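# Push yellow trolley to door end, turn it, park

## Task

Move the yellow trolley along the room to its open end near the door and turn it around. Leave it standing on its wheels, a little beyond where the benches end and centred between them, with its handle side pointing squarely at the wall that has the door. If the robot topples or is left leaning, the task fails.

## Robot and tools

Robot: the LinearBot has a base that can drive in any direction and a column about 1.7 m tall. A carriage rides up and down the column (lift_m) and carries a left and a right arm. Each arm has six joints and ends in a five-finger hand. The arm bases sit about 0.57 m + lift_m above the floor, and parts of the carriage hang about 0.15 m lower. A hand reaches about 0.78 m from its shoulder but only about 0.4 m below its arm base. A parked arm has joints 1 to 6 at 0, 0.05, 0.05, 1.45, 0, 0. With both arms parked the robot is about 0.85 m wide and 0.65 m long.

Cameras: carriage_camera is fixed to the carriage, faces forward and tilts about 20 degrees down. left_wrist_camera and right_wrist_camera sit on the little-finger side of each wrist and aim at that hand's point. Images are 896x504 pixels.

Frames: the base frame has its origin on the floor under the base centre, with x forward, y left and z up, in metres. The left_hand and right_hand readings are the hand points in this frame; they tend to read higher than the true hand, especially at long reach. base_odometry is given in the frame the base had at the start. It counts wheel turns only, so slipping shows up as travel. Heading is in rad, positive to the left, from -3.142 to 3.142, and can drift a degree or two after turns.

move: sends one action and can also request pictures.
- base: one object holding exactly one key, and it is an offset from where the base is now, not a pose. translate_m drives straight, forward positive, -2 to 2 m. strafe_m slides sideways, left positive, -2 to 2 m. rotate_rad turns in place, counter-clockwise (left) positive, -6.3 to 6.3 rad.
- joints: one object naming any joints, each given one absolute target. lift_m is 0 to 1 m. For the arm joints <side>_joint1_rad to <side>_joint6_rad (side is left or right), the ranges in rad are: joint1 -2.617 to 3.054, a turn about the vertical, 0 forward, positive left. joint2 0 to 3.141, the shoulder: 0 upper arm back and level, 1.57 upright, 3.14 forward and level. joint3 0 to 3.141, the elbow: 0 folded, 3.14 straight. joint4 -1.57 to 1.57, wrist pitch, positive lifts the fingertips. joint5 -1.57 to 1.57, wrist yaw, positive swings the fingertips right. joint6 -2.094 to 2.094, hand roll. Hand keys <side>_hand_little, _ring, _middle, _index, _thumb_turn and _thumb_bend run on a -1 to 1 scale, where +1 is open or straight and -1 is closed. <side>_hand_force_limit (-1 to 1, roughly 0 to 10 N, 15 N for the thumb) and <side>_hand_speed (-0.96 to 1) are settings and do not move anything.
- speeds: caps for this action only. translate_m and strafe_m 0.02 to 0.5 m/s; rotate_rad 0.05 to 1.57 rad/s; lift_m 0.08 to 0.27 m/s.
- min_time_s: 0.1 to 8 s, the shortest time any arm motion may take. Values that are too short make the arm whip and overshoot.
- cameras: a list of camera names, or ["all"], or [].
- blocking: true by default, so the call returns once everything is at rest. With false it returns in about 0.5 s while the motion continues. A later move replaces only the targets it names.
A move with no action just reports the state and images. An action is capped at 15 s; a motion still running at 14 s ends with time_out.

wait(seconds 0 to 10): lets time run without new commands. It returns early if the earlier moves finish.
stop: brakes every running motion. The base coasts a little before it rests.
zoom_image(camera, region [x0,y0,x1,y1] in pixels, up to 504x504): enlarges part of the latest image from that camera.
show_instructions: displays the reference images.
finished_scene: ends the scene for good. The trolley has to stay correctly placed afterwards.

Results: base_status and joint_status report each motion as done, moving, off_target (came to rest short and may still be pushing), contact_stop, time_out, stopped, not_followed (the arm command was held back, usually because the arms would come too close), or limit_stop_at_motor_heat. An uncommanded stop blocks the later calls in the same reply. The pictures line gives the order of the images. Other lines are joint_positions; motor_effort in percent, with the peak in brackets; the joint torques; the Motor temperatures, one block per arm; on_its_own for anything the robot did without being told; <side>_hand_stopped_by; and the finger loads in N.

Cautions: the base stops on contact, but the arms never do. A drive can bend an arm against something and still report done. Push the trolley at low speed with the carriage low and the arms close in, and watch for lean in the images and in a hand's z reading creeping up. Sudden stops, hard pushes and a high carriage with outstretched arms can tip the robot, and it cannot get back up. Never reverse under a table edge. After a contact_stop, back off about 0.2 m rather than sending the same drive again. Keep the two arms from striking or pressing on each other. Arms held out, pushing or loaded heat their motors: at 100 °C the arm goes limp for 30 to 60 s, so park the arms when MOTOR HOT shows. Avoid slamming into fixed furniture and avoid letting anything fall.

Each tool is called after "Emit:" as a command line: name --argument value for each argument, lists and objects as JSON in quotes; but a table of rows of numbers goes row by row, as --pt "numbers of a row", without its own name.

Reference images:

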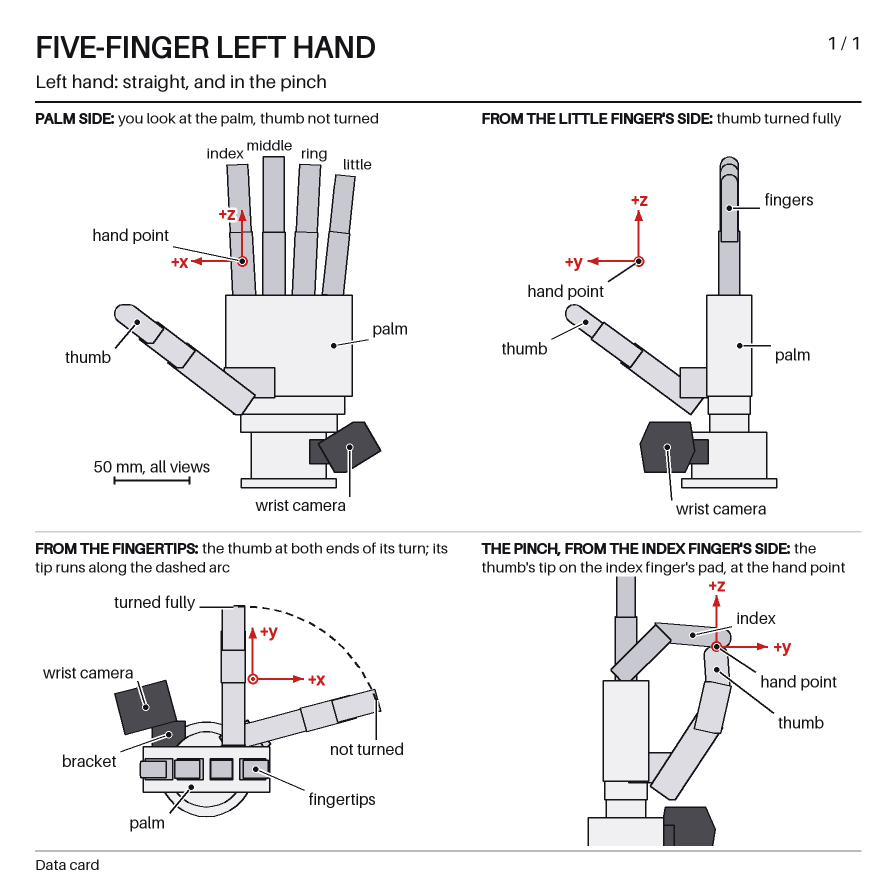

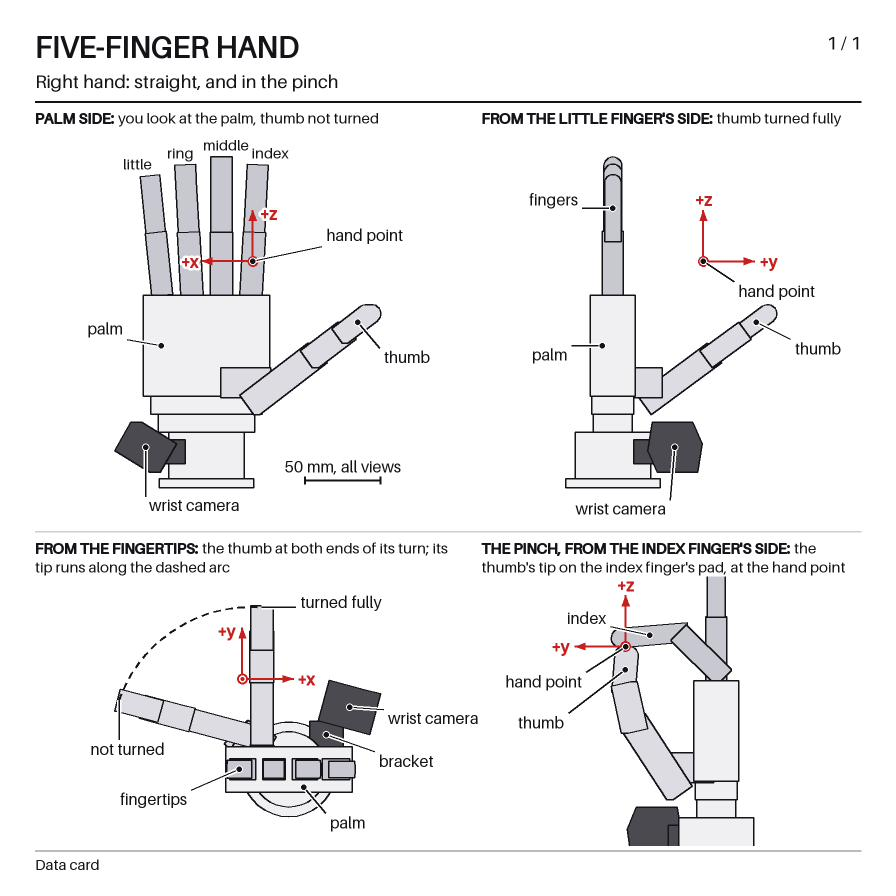

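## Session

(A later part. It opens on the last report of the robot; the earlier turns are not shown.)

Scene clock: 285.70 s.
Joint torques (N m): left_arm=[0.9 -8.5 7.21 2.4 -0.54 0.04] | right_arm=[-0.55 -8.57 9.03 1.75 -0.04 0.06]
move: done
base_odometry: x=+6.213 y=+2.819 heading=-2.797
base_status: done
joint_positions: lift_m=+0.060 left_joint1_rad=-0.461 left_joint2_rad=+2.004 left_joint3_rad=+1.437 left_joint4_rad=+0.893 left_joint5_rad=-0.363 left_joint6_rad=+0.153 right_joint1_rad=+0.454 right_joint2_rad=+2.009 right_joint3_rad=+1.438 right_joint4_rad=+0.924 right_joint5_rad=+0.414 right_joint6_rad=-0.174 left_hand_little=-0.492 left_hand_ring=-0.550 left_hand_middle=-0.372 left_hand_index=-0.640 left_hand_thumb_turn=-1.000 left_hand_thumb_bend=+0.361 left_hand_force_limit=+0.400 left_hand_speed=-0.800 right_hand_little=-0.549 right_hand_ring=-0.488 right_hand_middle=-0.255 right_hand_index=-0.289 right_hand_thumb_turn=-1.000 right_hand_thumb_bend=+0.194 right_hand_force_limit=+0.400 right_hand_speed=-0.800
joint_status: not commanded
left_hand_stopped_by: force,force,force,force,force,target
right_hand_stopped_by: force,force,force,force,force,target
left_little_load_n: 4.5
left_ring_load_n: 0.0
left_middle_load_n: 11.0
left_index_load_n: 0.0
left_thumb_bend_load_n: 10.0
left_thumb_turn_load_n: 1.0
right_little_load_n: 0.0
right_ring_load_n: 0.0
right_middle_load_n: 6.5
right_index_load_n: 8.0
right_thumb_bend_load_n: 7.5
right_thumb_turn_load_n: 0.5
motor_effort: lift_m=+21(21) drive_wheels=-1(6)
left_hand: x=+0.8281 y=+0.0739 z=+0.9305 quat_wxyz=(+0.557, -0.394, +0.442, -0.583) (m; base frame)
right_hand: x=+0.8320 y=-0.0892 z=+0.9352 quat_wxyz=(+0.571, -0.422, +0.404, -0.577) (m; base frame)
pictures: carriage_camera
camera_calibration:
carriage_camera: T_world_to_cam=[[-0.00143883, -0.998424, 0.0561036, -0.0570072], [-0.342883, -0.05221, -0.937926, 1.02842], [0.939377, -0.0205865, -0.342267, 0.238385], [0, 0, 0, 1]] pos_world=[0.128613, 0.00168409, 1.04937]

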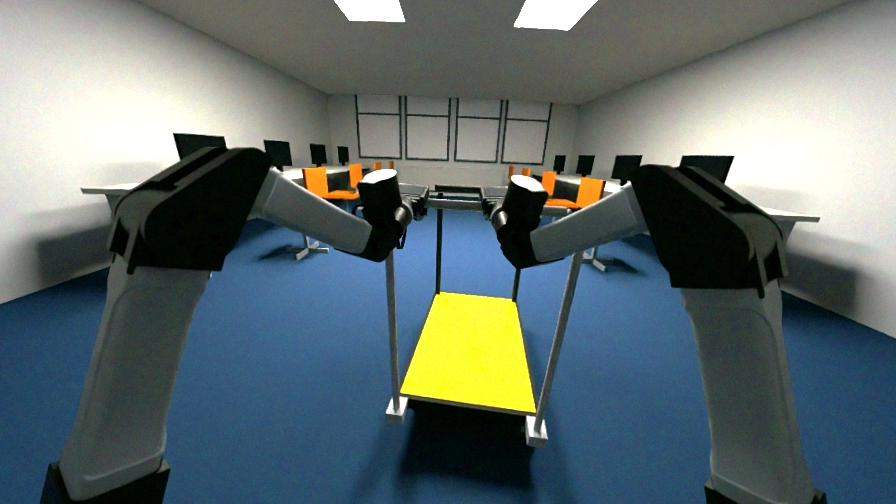

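Emit:
move --base '{"strafe_m": -0.25}' --speeds '{"strafe_m": 0.15}' --cameras '["carriage_camera"]'

Emit:
move --base '{"translate_m": 0.35}' --speeds '{"translate_m": 0.15}' --cameras '["carriage_camera"]'

Scene clock: 289.73 s.
Joint torques (N m): left_arm=[-0.24 -8.57 7.2 1.99 -0.01 0.03] | right_arm=[-2.82 -8.59 9.11 1.88 0.46 -0.09]
move: done
base_odometry: x=+6.128 y=+3.055 heading=-2.797
base_status: done
joint_positions: lift_m=+0.060 left_joint1_rad=-0.451 left_joint2_rad=+2.004 left_joint3_rad=+1.437 left_joint4_rad=+0.924 left_joint5_rad=-0.406 left_joint6_rad=+0.156 right_joint1_rad=+0.481 right_joint2_rad=+2.009 right_joint3_rad=+1.438 right_joint4_rad=+0.912 right_joint5_rad=+0.369 right_joint6_rad=-0.161 left_hand_little=-0.492 left_hand_ring=-0.550 left_hand_middle=-0.372 left_hand_index=-0.640 left_hand_thumb_turn=-1.000 left_hand_thumb_bend=+0.361 left_hand_force_limit=+0.400 left_hand_speed=-0.800 right_hand_little=-0.549 right_hand_ring=-0.488 right_hand_middle=-0.255 right_hand_index=-0.289 right_hand_thumb_turn=-1.000 right_hand_thumb_bend=+0.194 right_hand_force_limit=+0.400 right_hand_speed=-0.800
joint_status: not commanded
left_hand_stopped_by: force,force,force,force,force,target
right_hand_stopped_by: force,force,force,force,force,target
left_little_load_n: 0.0
left_ring_load_n: 0.0
left_middle_load_n: 11.0
left_index_load_n: 0.0
left_thumb_bend_load_n: 10.0
left_thumb_turn_load_n: 1.0
right_little_load_n: 0.0
right_ring_load_n: 0.0
right_middle_load_n: 7.0
right_index_load_n: 8.0
right_thumb_bend_load_n: 7.5
right_thumb_turn_load_n: 2.0
motor_effort: lift_m=+21(22) drive_wheels=+0(9)
left_hand: x=+0.8314 y=+0.0888 z=+0.9379 quat_wxyz=(+0.572, -0.406, +0.419, -0.578) (m; base frame)
right_hand: x=+0.8240 y=-0.0636 z=+0.9333 quat_wxyz=(+0.590, -0.440, +0.388, -0.556) (m; base frame)
pictures: carriage_camera
camera_calibration:
carriage_camera: T_world_to_cam=[[-0.00143883, -0.998424, 0.0561036, -0.0570072], [-0.342883, -0.05221, -0.937926, 1.02842], [0.939377, -0.0205865, -0.342267, 0.238385], [0, 0, 0, 1]] pos_world=[0.128613, 0.00168409, 1.04937]

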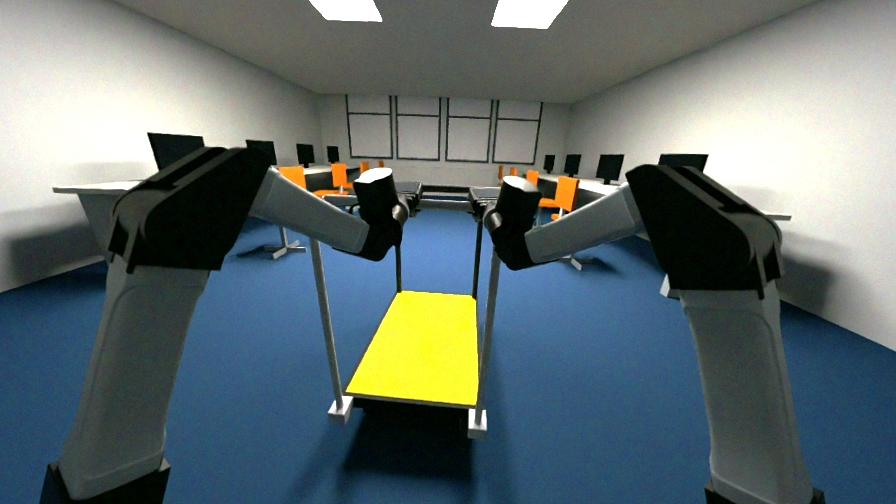

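Scene clock: 292.97 s.
Joint torques (N m): left_arm=[-0.2 -8.31 7.19 1.95 0.02 0] | right_arm=[-0.57 -8.69 9.02 1.69 -0.17 -0.1]
Motor temperatures (°C): left_arm=[26 48 39 38 28 28] | right_arm=[26 50 42 48 28 25]
move: done
base_odometry: x=+5.799 y=+2.937 heading=-2.798
base_status: done
joint_positions: lift_m=+0.060 left_joint1_rad=-0.451 left_joint2_rad=+2.004 left_joint3_rad=+1.437 left_joint4_rad=+0.924 left_joint5_rad=-0.406 left_joint6_rad=+0.158 right_joint1_rad=+0.454 right_joint2_rad=+2.009 right_joint3_rad=+1.438 right_joint4_rad=+0.929 right_joint5_rad=+0.427 right_joint6_rad=-0.159 left_hand_little=-0.492 left_hand_ring=-0.550 left_hand_middle=-0.372 left_hand_index=-0.640 left_hand_thumb_turn=-1.000 left_hand_thumb_bend=+0.361 left_hand_force_limit=+0.400 left_hand_speed=-0.800 right_hand_little=-0.549 right_hand_ring=-0.488 right_hand_middle=-0.255 right_hand_index=-0.289 right_hand_thumb_turn=-1.000 right_hand_thumb_bend=+0.194 right_hand_force_limit=+0.400 right_hand_speed=-0.800
joint_status: not commanded
left_hand_stopped_by: force,force,force,force,force,target
right_hand_stopped_by: force,force,force,force,force,target
left_little_load_n: 0.0
left_ring_load_n: 0.0
left_middle_load_n: 11.0
left_index_load_n: 0.0
left_thumb_bend_load_n: 10.0
left_thumb_turn_load_n: 1.0
right_little_load_n: 0.0
right_ring_load_n: 0.0
right_middle_load_n: 6.5
right_index_load_n: 8.0
right_thumb_bend_load_n: 7.0
right_thumb_turn_load_n: 1.0
motor_effort: lift_m=+21(22) drive_wheels=-4(10)
left_hand: x=+0.8314 y=+0.0891 z=+0.9378 quat_wxyz=(+0.572, -0.406, +0.419, -0.577) (m; base frame)
right_hand: x=+0.8321 y=-0.0910 z=+0.9366 quat_wxyz=(+0.573, -0.414, +0.411, -0.575) (m; base frame)
pictures: carriage_camera
camera_calibration:
carriage_camera: T_world_to_cam=[[-0.00143883, -0.998424, 0.0561036, -0.0570072], [-0.342883, -0.05221, -0.937926, 1.02842], [0.939377, -0.0205865, -0.342267, 0.238385], [0, 0, 0, 1]] pos_world=[0.128613, 0.00168409, 1.04937]

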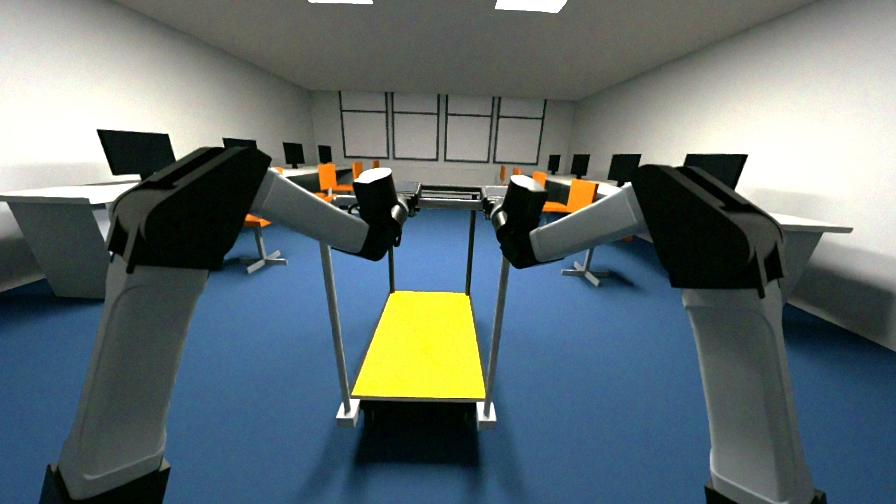

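Emit:
move --base '{"strafe_m": 0.28}' --speeds '{"strafe_m": 0.15}' --cameras '["carriage_camera"]'

Emit:
move --base '{"translate_m": -0.3}' --speeds '{"translate_m": 0.1}' --cameras '["carriage_camera"]'

Scene clock: 296.53 s.
Joint torques (N m): left_arm=[0.17 -8.54 7.36 2.48 -0.25 0.1] | right_arm=[-0.27 -8.58 9.05 1.72 -0.14 -0.09]
move: done
base_odometry: x=+5.893 y=+2.673 heading=-2.798
base_status: done
joint_positions: lift_m=+0.060 left_joint1_rad=-0.456 left_joint2_rad=+2.004 left_joint3_rad=+1.437 left_joint4_rad=+0.883 left_joint5_rad=-0.384 left_joint6_rad=+0.147 right_joint1_rad=+0.451 right_joint2_rad=+2.009 right_joint3_rad=+1.438 right_joint4_rad=+0.926 right_joint5_rad=+0.425 right_joint6_rad=-0.159 left_hand_little=-0.492 left_hand_ring=-0.550 left_hand_middle=-0.372 left_hand_index=-0.640 left_hand_thumb_turn=-1.000 left_hand_thumb_bend=+0.361 left_hand_force_limit=+0.400 left_hand_speed=-0.800 right_hand_little=-0.549 right_hand_ring=-0.488 right_hand_middle=-0.255 right_hand_index=-0.289 right_hand_thumb_turn=-1.000 right_hand_thumb_bend=+0.194 right_hand_force_limit=+0.400 right_hand_speed=-0.800
joint_status: not commanded
left_hand_stopped_by: force,force,force,force,force,target
right_hand_stopped_by: force,force,force,force,force,target
left_little_load_n: 0.0
left_ring_load_n: 3.0
left_middle_load_n: 11.0
left_index_load_n: 0.0
left_thumb_bend_load_n: 10.0
left_thumb_turn_load_n: 1.0
right_little_load_n: 0.0
right_ring_load_n: 0.0
right_middle_load_n: 7.0
right_index_load_n: 8.0
right_thumb_bend_load_n: 7.0
right_thumb_turn_load_n: 1.0
motor_effort: lift_m=+21(22) drive_wheels=-1(8)
left_hand: x=+0.8304 y=+0.0810 z=+0.9275 quat_wxyz=(+0.559, -0.405, +0.438, -0.575) (m; base frame)
right_hand: x=+0.8327 y=-0.0921 z=+0.9359 quat_wxyz=(+0.572, -0.415, +0.411, -0.575) (m; base frame)
pictures: carriage_camera
camera_calibration:
carriage_camera: T_world_to_cam=[[-0.00143883, -0.998424, 0.0561036, -0.0570072], [-0.342883, -0.05221, -0.937926, 1.02842], [0.939377, -0.0205865, -0.342267, 0.238385], [0, 0, 0, 1]] pos_world=[0.128613, 0.00168409, 1.04937]

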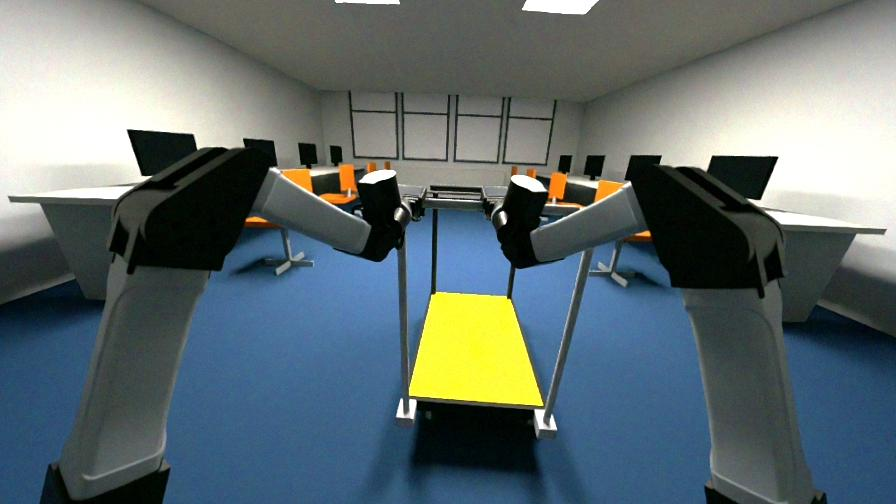

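Scene clock: 300.23 s.
Joint torques (N m): left_arm=[-0.05 -8.46 7.02 2.05 0.32 -0.11] | right_arm=[-0.28 -8.64 9.05 1.73 -0.12 -0.09]
move: done
base_odometry: x=+6.176 y=+2.774 heading=-2.798
base_status: done
joint_positions: lift_m=+0.060 left_joint1_rad=-0.452 left_joint2_rad=+2.004 left_joint3_rad=+1.437 left_joint4_rad=+0.924 left_joint5_rad=-0.434 left_joint6_rad=+0.171 right_joint1_rad=+0.451 right_joint2_rad=+2.009 right_joint3_rad=+1.438 right_joint4_rad=+0.926 right_joint5_rad=+0.423 right_joint6_rad=-0.159 left_hand_little=-0.492 left_hand_ring=-0.550 left_hand_middle=-0.372 left_hand_index=-0.640 left_hand_thumb_turn=-1.000 left_hand_thumb_bend=+0.361 left_hand_force_limit=+0.400 left_hand_speed=-0.800 right_hand_little=-0.549 right_hand_ring=-0.488 right_hand_middle=-0.255 right_hand_index=-0.289 right_hand_thumb_turn=-1.000 right_hand_thumb_bend=+0.194 right_hand_force_limit=+0.400 right_hand_speed=-0.800
joint_status: not commanded
left_hand_stopped_by: force,force,force,force,force,target
right_hand_stopped_by: force,force,force,force,force,target
left_little_load_n: 0.0
left_ring_load_n: 0.0
left_middle_load_n: 11.0
left_index_load_n: 0.0
left_thumb_bend_load_n: 9.5
left_thumb_turn_load_n: 1.0
right_little_load_n: 0.0
right_ring_load_n: 0.0
right_middle_load_n: 7.0
right_index_load_n: 8.0
right_thumb_bend_load_n: 7.5
right_thumb_turn_load_n: 0.5
motor_effort: lift_m=+21(21) drive_wheels=-2(9)
left_hand: x=+0.8322 y=+0.0947 z=+0.9369 quat_wxyz=(+0.580, -0.412, +0.415, -0.567) (m; base frame)
right_hand: x=+0.8327 y=-0.0918 z=+0.9360 quat_wxyz=(+0.573, -0.415, +0.411, -0.575) (m; base frame)
pictures: carriage_camera
camera_calibration:
carriage_camera: T_world_to_cam=[[-0.00143883, -0.998424, 0.0561036, -0.0570072], [-0.342883, -0.05221, -0.937926, 1.02842], [0.939377, -0.0205865, -0.342267, 0.238385], [0, 0, 0, 1]] pos_world=[0.128613, 0.00168409, 1.04937]

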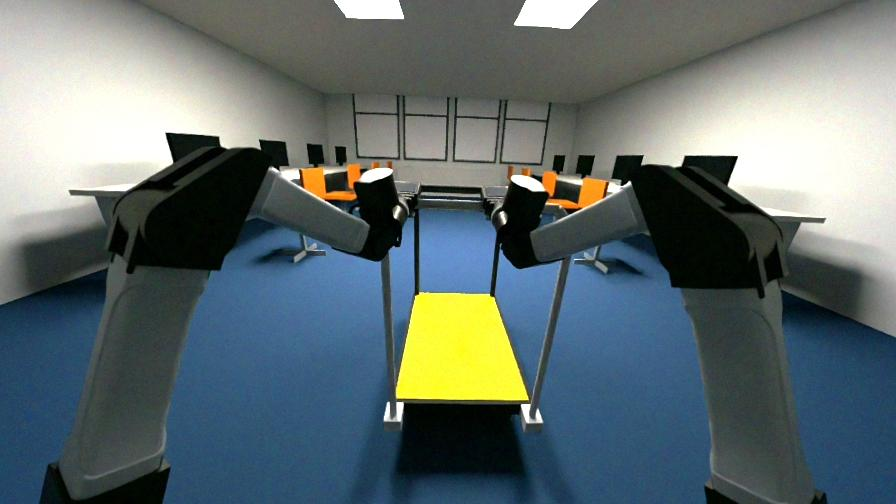

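Emit:
move --joints '{"left_hand_thumb_bend": 1, "right_hand_thumb_bend": 1, "left_hand_little": 1, "left_hand_ring": 1, "left_hand_middle": 1, "left_hand_index": 1, "right_hand_little": 1, "right_hand_ring": 1, "right_hand_middle": 1, "right_hand_index": 1}' --cameras '["all"]'

Scene clock: 304.60 s.
Joint torques (N m): left_arm=[-0.06 -8.57 7.16 1.99 0.32 -0.11] | right_arm=[-0.31 -8.61 9.05 1.73 -0.12 -0.09]
move: done
base_odometry: x=+6.176 y=+2.774 heading=-2.798
base_status: not commanded
joint_positions: lift_m=+0.060 left_joint1_rad=-0.452 left_joint2_rad=+2.004 left_joint3_rad=+1.437 left_joint4_rad=+0.924 left_joint5_rad=-0.434 left_joint6_rad=+0.171 right_joint1_rad=+0.451 right_joint2_rad=+2.009 right_joint3_rad=+1.438 right_joint4_rad=+0.926 right_joint5_rad=+0.423 right_joint6_rad=-0.159 left_hand_little=+1.000 left_hand_ring=+1.000 left_hand_middle=+1.000 left_hand_index=+1.000 left_hand_thumb_turn=-1.000 left_hand_thumb_bend=+1.000 left_hand_force_limit=+0.400 left_hand_speed=-0.800 right_hand_little=+1.000 right_hand_ring=+1.000 right_hand_middle=+1.000 right_hand_index=+1.000 right_hand_thumb_turn=-1.000 right_hand_thumb_bend=+1.000 right_hand_force_limit=+0.400 right_hand_speed=-0.800
joint_status: all done
left_hand_stopped_by: target,target,target,target,target,target
right_hand_stopped_by: target,target,target,target,target,target
left_little_load_n: 0.0
left_ring_load_n: 0.0
left_middle_load_n: 0.0
left_index_load_n: 0.0
left_thumb_bend_load_n: 0.0
left_thumb_turn_load_n: 0.0
right_little_load_n: 0.0
right_ring_load_n: 0.0
right_middle_load_n: 0.0
right_index_load_n: 0.0
right_thumb_bend_load_n: 0.0
right_thumb_turn_load_n: 0.0
motor_effort: lift_m=+21(22) drive_wheels=-3(3)
left_hand: x=+0.8322 y=+0.0947 z=+0.9369 quat_wxyz=(+0.580, -0.412, +0.415, -0.567) (m; base frame)
right_hand: x=+0.8327 y=-0.0918 z=+0.9360 quat_wxyz=(+0.573, -0.415, +0.411, -0.575) (m; base frame)
pictures: carriage_camera, left_wrist_camera, right_wrist_camera
camera_calibration:
carriage_camera: T_world_to_cam=[[-0.00143883, -0.998424, 0.0561036, -0.0570072], [-0.342883, -0.05221, -0.937926, 1.02842], [0.939377, -0.0205865, -0.342267, 0.238385], [0, 0, 0, 1]] pos_world=[0.128613, 0.00168409, 1.04937]
left_wrist_camera: T_world_to_cam=[[-0.278534, -0.247844, 0.927897, -0.618837], [-0.419072, -0.837943, -0.349613, 0.754063], [0.864174, -0.486235, 0.129531, -0.685492], [0, 0, 0, 1]] pos_world=[0.736025, 0.145177, 0.92664]
right_wrist_camera: T_world_to_cam=[[0.286257, -0.325371, -0.901216, 0.574439], [-0.366128, 0.832055, -0.416696, 0.775456], [0.885442, 0.449242, 0.119054, -0.690619], [0, 0, 0, 1]] pos_world=[0.730982, -0.148061, 0.923044]

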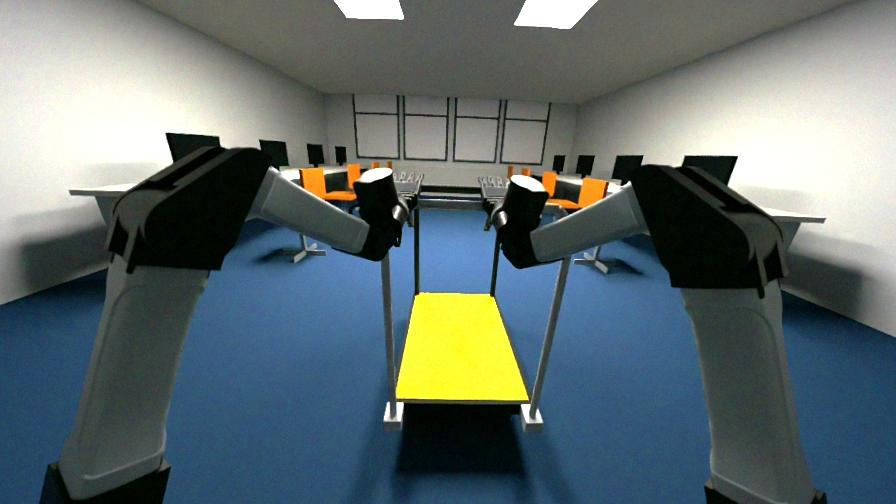

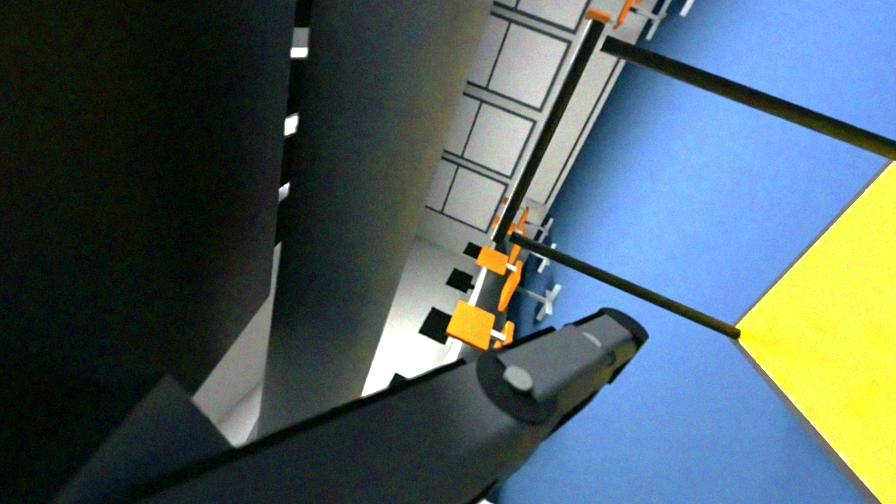

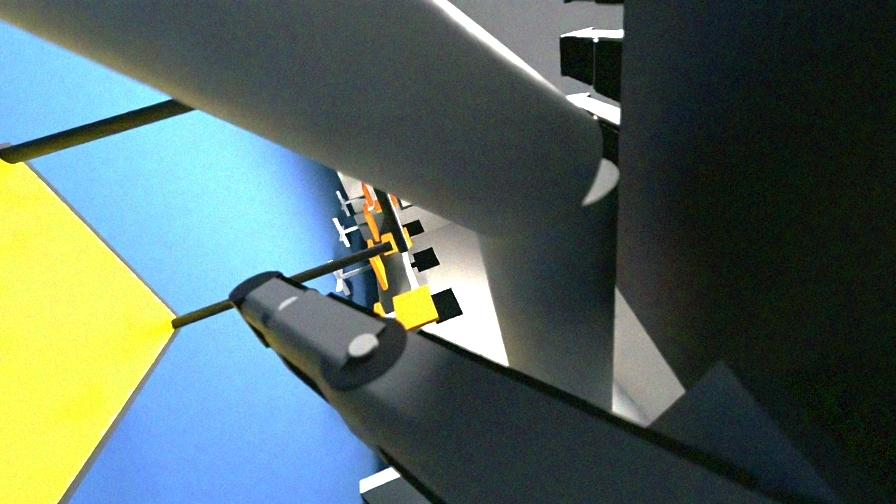

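Emit:
move --base '{"translate_m": -0.15}' --speeds '{"translate_m": 0.08}' --cameras '["all"]'

Scene clock: 307.33 s.
Joint torques (N m): left_arm=[-0.34 -8.42 7.05 1.96 0.3 -0.12] | right_arm=[-0.31 -8.59 9.06 1.72 -0.12 -0.09]
move: done
base_odometry: x=+6.317 y=+2.824 heading=-2.798
base_status: done
joint_positions: lift_m=+0.060 left_joint1_rad=-0.451 left_joint2_rad=+2.004 left_joint3_rad=+1.437 left_joint4_rad=+0.928 left_joint5_rad=-0.433 left_joint6_rad=+0.171 right_joint1_rad=+0.451 right_joint2_rad=+2.009 right_joint3_rad=+1.438 right_joint4_rad=+0.926 right_joint5_rad=+0.423 right_joint6_rad=-0.159 left_hand_little=+1.000 left_hand_ring=+1.000 left_hand_middle=+1.000 left_hand_index=+1.000 left_hand_thumb_turn=-1.000 left_hand_thumb_bend=+1.000 left_hand_force_limit=+0.400 left_hand_speed=-0.800 right_hand_little=+1.000 right_hand_ring=+1.000 right_hand_middle=+1.000 right_hand_index=+1.000 right_hand_thumb_turn=-1.000 right_hand_thumb_bend=+1.000 right_hand_force_limit=+0.400 right_hand_speed=-0.800
joint_status: not commanded
left_hand_stopped_by: target,target,target,target,target,target
right_hand_stopped_by: target,target,target,target,target,target
left_little_load_n: 0.0
left_ring_load_n: 0.0
left_middle_load_n: 0.0
left_index_load_n: 0.0
left_thumb_bend_load_n: 0.0
left_thumb_turn_load_n: 0.0
right_little_load_n: 0.0
right_ring_load_n: 0.0
right_middle_load_n: 0.0
right_index_load_n: 0.0
right_thumb_bend_load_n: 0.0
right_thumb_turn_load_n: 0.0
motor_effort: lift_m=+21(22) drive_wheels=-1(8)
left_hand: x=+0.8322 y=+0.0950 z=+0.9379 quat_wxyz=(+0.581, -0.411, +0.414, -0.568) (m; base frame)
right_hand: x=+0.8327 y=-0.0918 z=+0.9360 quat_wxyz=(+0.573, -0.415, +0.411, -0.575) (m; base frame)
pictures: carriage_camera, left_wrist_camera, right_wrist_camera
camera_calibration:
carriage_camera: T_world_to_cam=[[-0.00143883, -0.998424, 0.0561036, -0.0570072], [-0.342883, -0.05221, -0.937926, 1.02842], [0.939377, -0.0205865, -0.342267, 0.238385], [0, 0, 0, 1]] pos_world=[0.128613, 0.00168409, 1.04937]
left_wrist_camera: T_world_to_cam=[[-0.281695, -0.24669, 0.92725, -0.61645], [-0.418245, -0.838173, -0.350053, 0.754363], [0.86355, -0.486426, 0.132932, -0.688148], [0, 0, 0, 1]] pos_world=[0.736108, 0.145482, 0.927147]
right_wrist_camera: T_world_to_cam=[[0.286257, -0.325371, -0.901216, 0.574439], [-0.366128, 0.832055, -0.416696, 0.775456], [0.885442, 0.449242, 0.119054, -0.690619], [0, 0, 0, 1]] pos_world=[0.730982, -0.148061, 0.923044]

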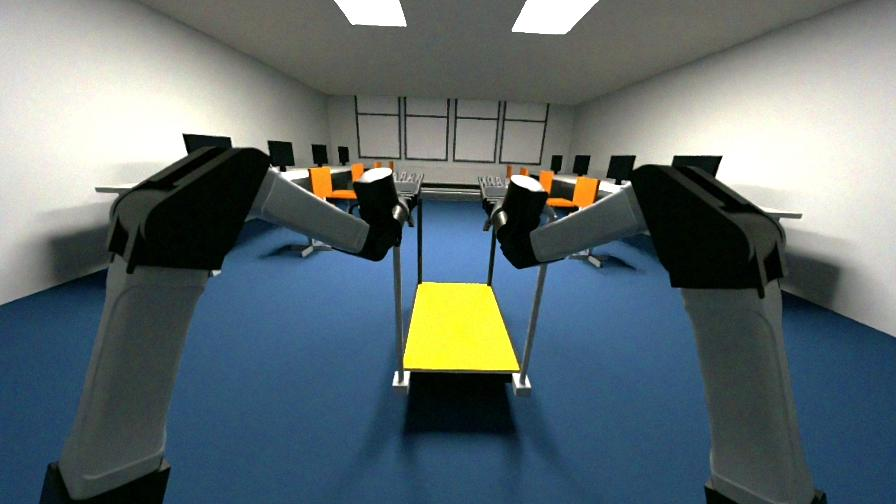

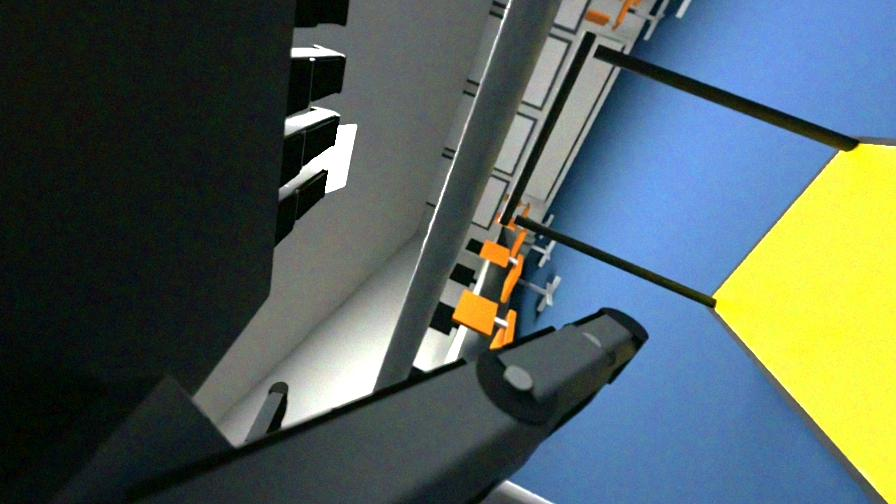

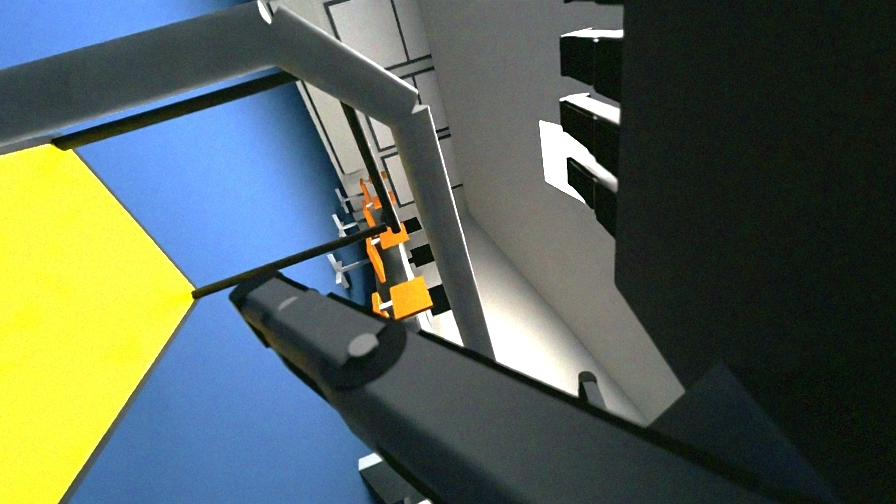

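Clear of the handle. Back further, then park and raise to check.

Emit:
move --base '{"translate_m": -0.35}' --speeds '{"translate_m": 0.2}' --cameras '[]'

Emit:
move --joints '{"left_joint1_rad": 0, "left_joint2_rad": 0.05, "left_joint3_rad": 0.05, "left_joint4_rad": 1.45, "left_joint5_rad": 0, "left_joint6_rad": 0, "right_joint1_rad": 0, "right_joint2_rad": 0.05, "right_joint3_rad": 0.05, "right_joint4_rad": 1.45, "right_joint5_rad": 0, "right_joint6_rad": 0, "lift_m": 0.3}' --min_time_s 2.5 --cameras '["carriage_camera"]'

Emit:
zoom_image --camera "carriage_camera" --region '[0, 100, 448, 352]'

Emit:
zoom_image --camera "carriage_camera" --region '[448, 100, 896, 352]'

Scene clock: 310.63 s.
Joint torques (N m): left_arm=[-0.16 -8.42 7.05 1.91 0.29 -0.12] | right_arm=[-0.4 -8.61 9.09 1.73 -0.12 -0.09]
move: done
base_odometry: x=+6.646 y=+2.942 heading=-2.797
base_status: done
joint_positions: lift_m=+0.060 left_joint1_rad=-0.451 left_joint2_rad=+2.004 left_joint3_rad=+1.437 left_joint4_rad=+0.929 left_joint5_rad=-0.432 left_joint6_rad=+0.171 right_joint1_rad=+0.451 right_joint2_rad=+2.009 right_joint3_rad=+1.438 right_joint4_rad=+0.926 right_joint5_rad=+0.423 right_joint6_rad=-0.159 left_hand_little=+1.000 left_hand_ring=+1.000 left_hand_middle=+1.000 left_hand_index=+1.000 left_hand_thumb_turn=-1.000 left_hand_thumb_bend=+1.000 left_hand_force_limit=+0.400 left_hand_speed=-0.800 right_hand_little=+1.000 right_hand_ring=+1.000 right_hand_middle=+1.000 right_hand_index=+1.000 right_hand_thumb_turn=-1.000 right_hand_thumb_bend=+1.000 right_hand_force_limit=+0.400 right_hand_speed=-0.800
joint_status: not commanded
left_hand_stopped_by: target,target,target,target,target,target
right_hand_stopped_by: target,target,target,target,target,target
left_little_load_n: 0.0
left_ring_load_n: 0.0
left_middle_load_n: 0.0
left_index_load_n: 0.0
left_thumb_bend_load_n: 0.0
left_thumb_turn_load_n: 0.0
right_little_load_n: 0.0
right_ring_load_n: 0.0
right_middle_load_n: -0.5
right_index_load_n: 0.0
right_thumb_bend_load_n: 0.0
right_thumb_turn_load_n: 0.0
motor_effort: lift_m=+21(22) drive_wheels=-1(9)
left_hand: x=+0.8322 y=+0.0948 z=+0.9382 quat_wxyz=(+0.581, -0.411, +0.413, -0.569) (m; base frame)
right_hand: x=+0.8327 y=-0.0918 z=+0.9360 quat_wxyz=(+0.573, -0.415, +0.411, -0.575) (m; base frame)
pictures: none
No camera images: "cameras" was empty.

Scene clock: 313.43 s.
Joint torques (N m): left_arm=[0.23 1.94 4.18 0.22 0.2 -0.2] | right_arm=[-0.87 2.19 5.5 0.13 -0.14 0.14]
move: done
base_odometry: x=+6.646 y=+2.942 heading=-2.797
base_status: not commanded
joint_positions: lift_m=+0.300 left_joint1_rad=-0.005 left_joint2_rad=+0.062 left_joint3_rad=+0.057 left_joint4_rad=+1.439 left_joint5_rad=-0.016 left_joint6_rad=+0.010 right_joint1_rad=+0.008 right_joint2_rad=+0.058 right_joint3_rad=+0.056 right_joint4_rad=+1.435 right_joint5_rad=+0.011 right_joint6_rad=-0.014 left_hand_little=+1.000 left_hand_ring=+1.000 left_hand_middle=+1.000 left_hand_index=+1.000 left_hand_thumb_turn=-1.000 left_hand_thumb_bend=+1.000 left_hand_force_limit=+0.400 left_hand_speed=-0.800 right_hand_little=+1.000 right_hand_ring=+1.000 right_hand_middle=+1.000 right_hand_index=+1.000 right_hand_thumb_turn=-1.000 right_hand_thumb_bend=+1.000 right_hand_force_limit=+0.400 right_hand_speed=-0.800
joint_status: all done
left_hand_stopped_by: target,target,target,target,target,target
right_hand_stopped_by: target,target,target,target,target,target
left_little_load_n: 0.0
left_ring_load_n: 0.0
left_middle_load_n: 0.0
left_index_load_n: 0.0
left_thumb_bend_load_n: 0.0
left_thumb_turn_load_n: 0.0
right_little_load_n: 0.0
right_ring_load_n: -0.5
right_middle_load_n: 0.0
right_index_load_n: 0.0
right_thumb_bend_load_n: 0.0
right_thumb_turn_load_n: 0.0
motor_effort: lift_m=+21(26) drive_wheels=+0(2)
left_hand: x=+0.3318 y=+0.2870 z=+1.3215 quat_wxyz=(+0.707, -0.054, +0.043, -0.704) (m; base frame)
right_hand: x=+0.3317 y=-0.2861 z=+1.3210 quat_wxyz=(+0.703, -0.045, +0.052, -0.708) (m; base frame)
pictures: carriage_camera

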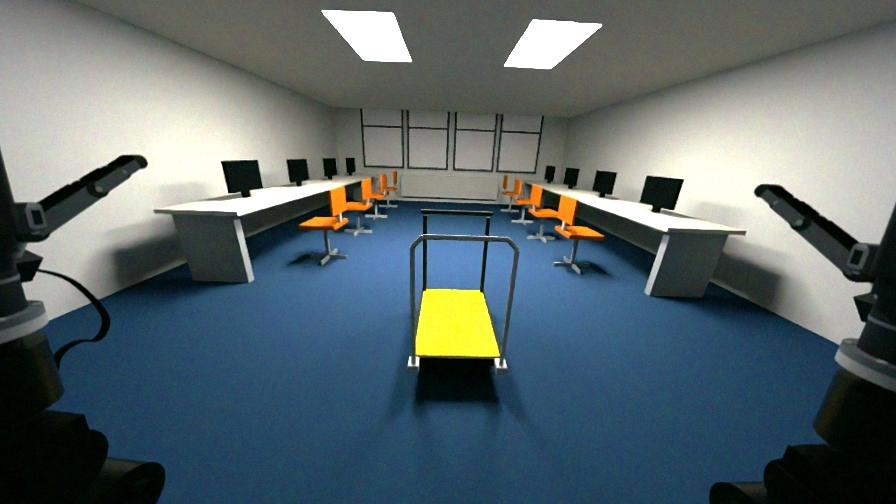

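Scaled by 1.125 from the camera's 896x504 image, which has a finer 1280x720 frame.

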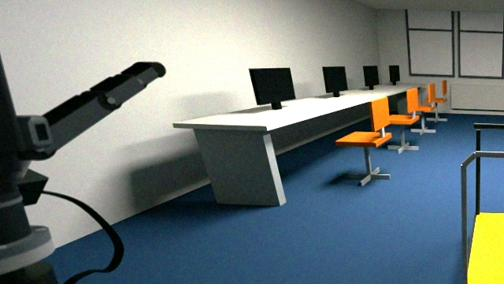

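Scaled by 1.125 from the camera's 896x504 image, which has a finer 1280x720 frame.

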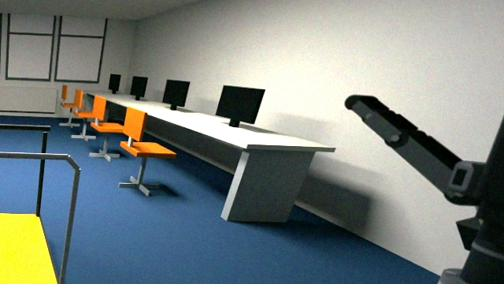

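Emit:
zoom_image --camera "carriage_camera" --region '[380, 190, 540, 390]'

Scaled by 2.520 from the camera's 896x504 image, which has a finer 1280x720 frame.

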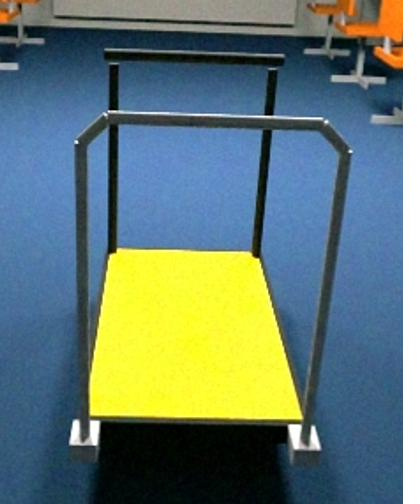

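Emit:
finished_scene

The scene is finished: the task was done.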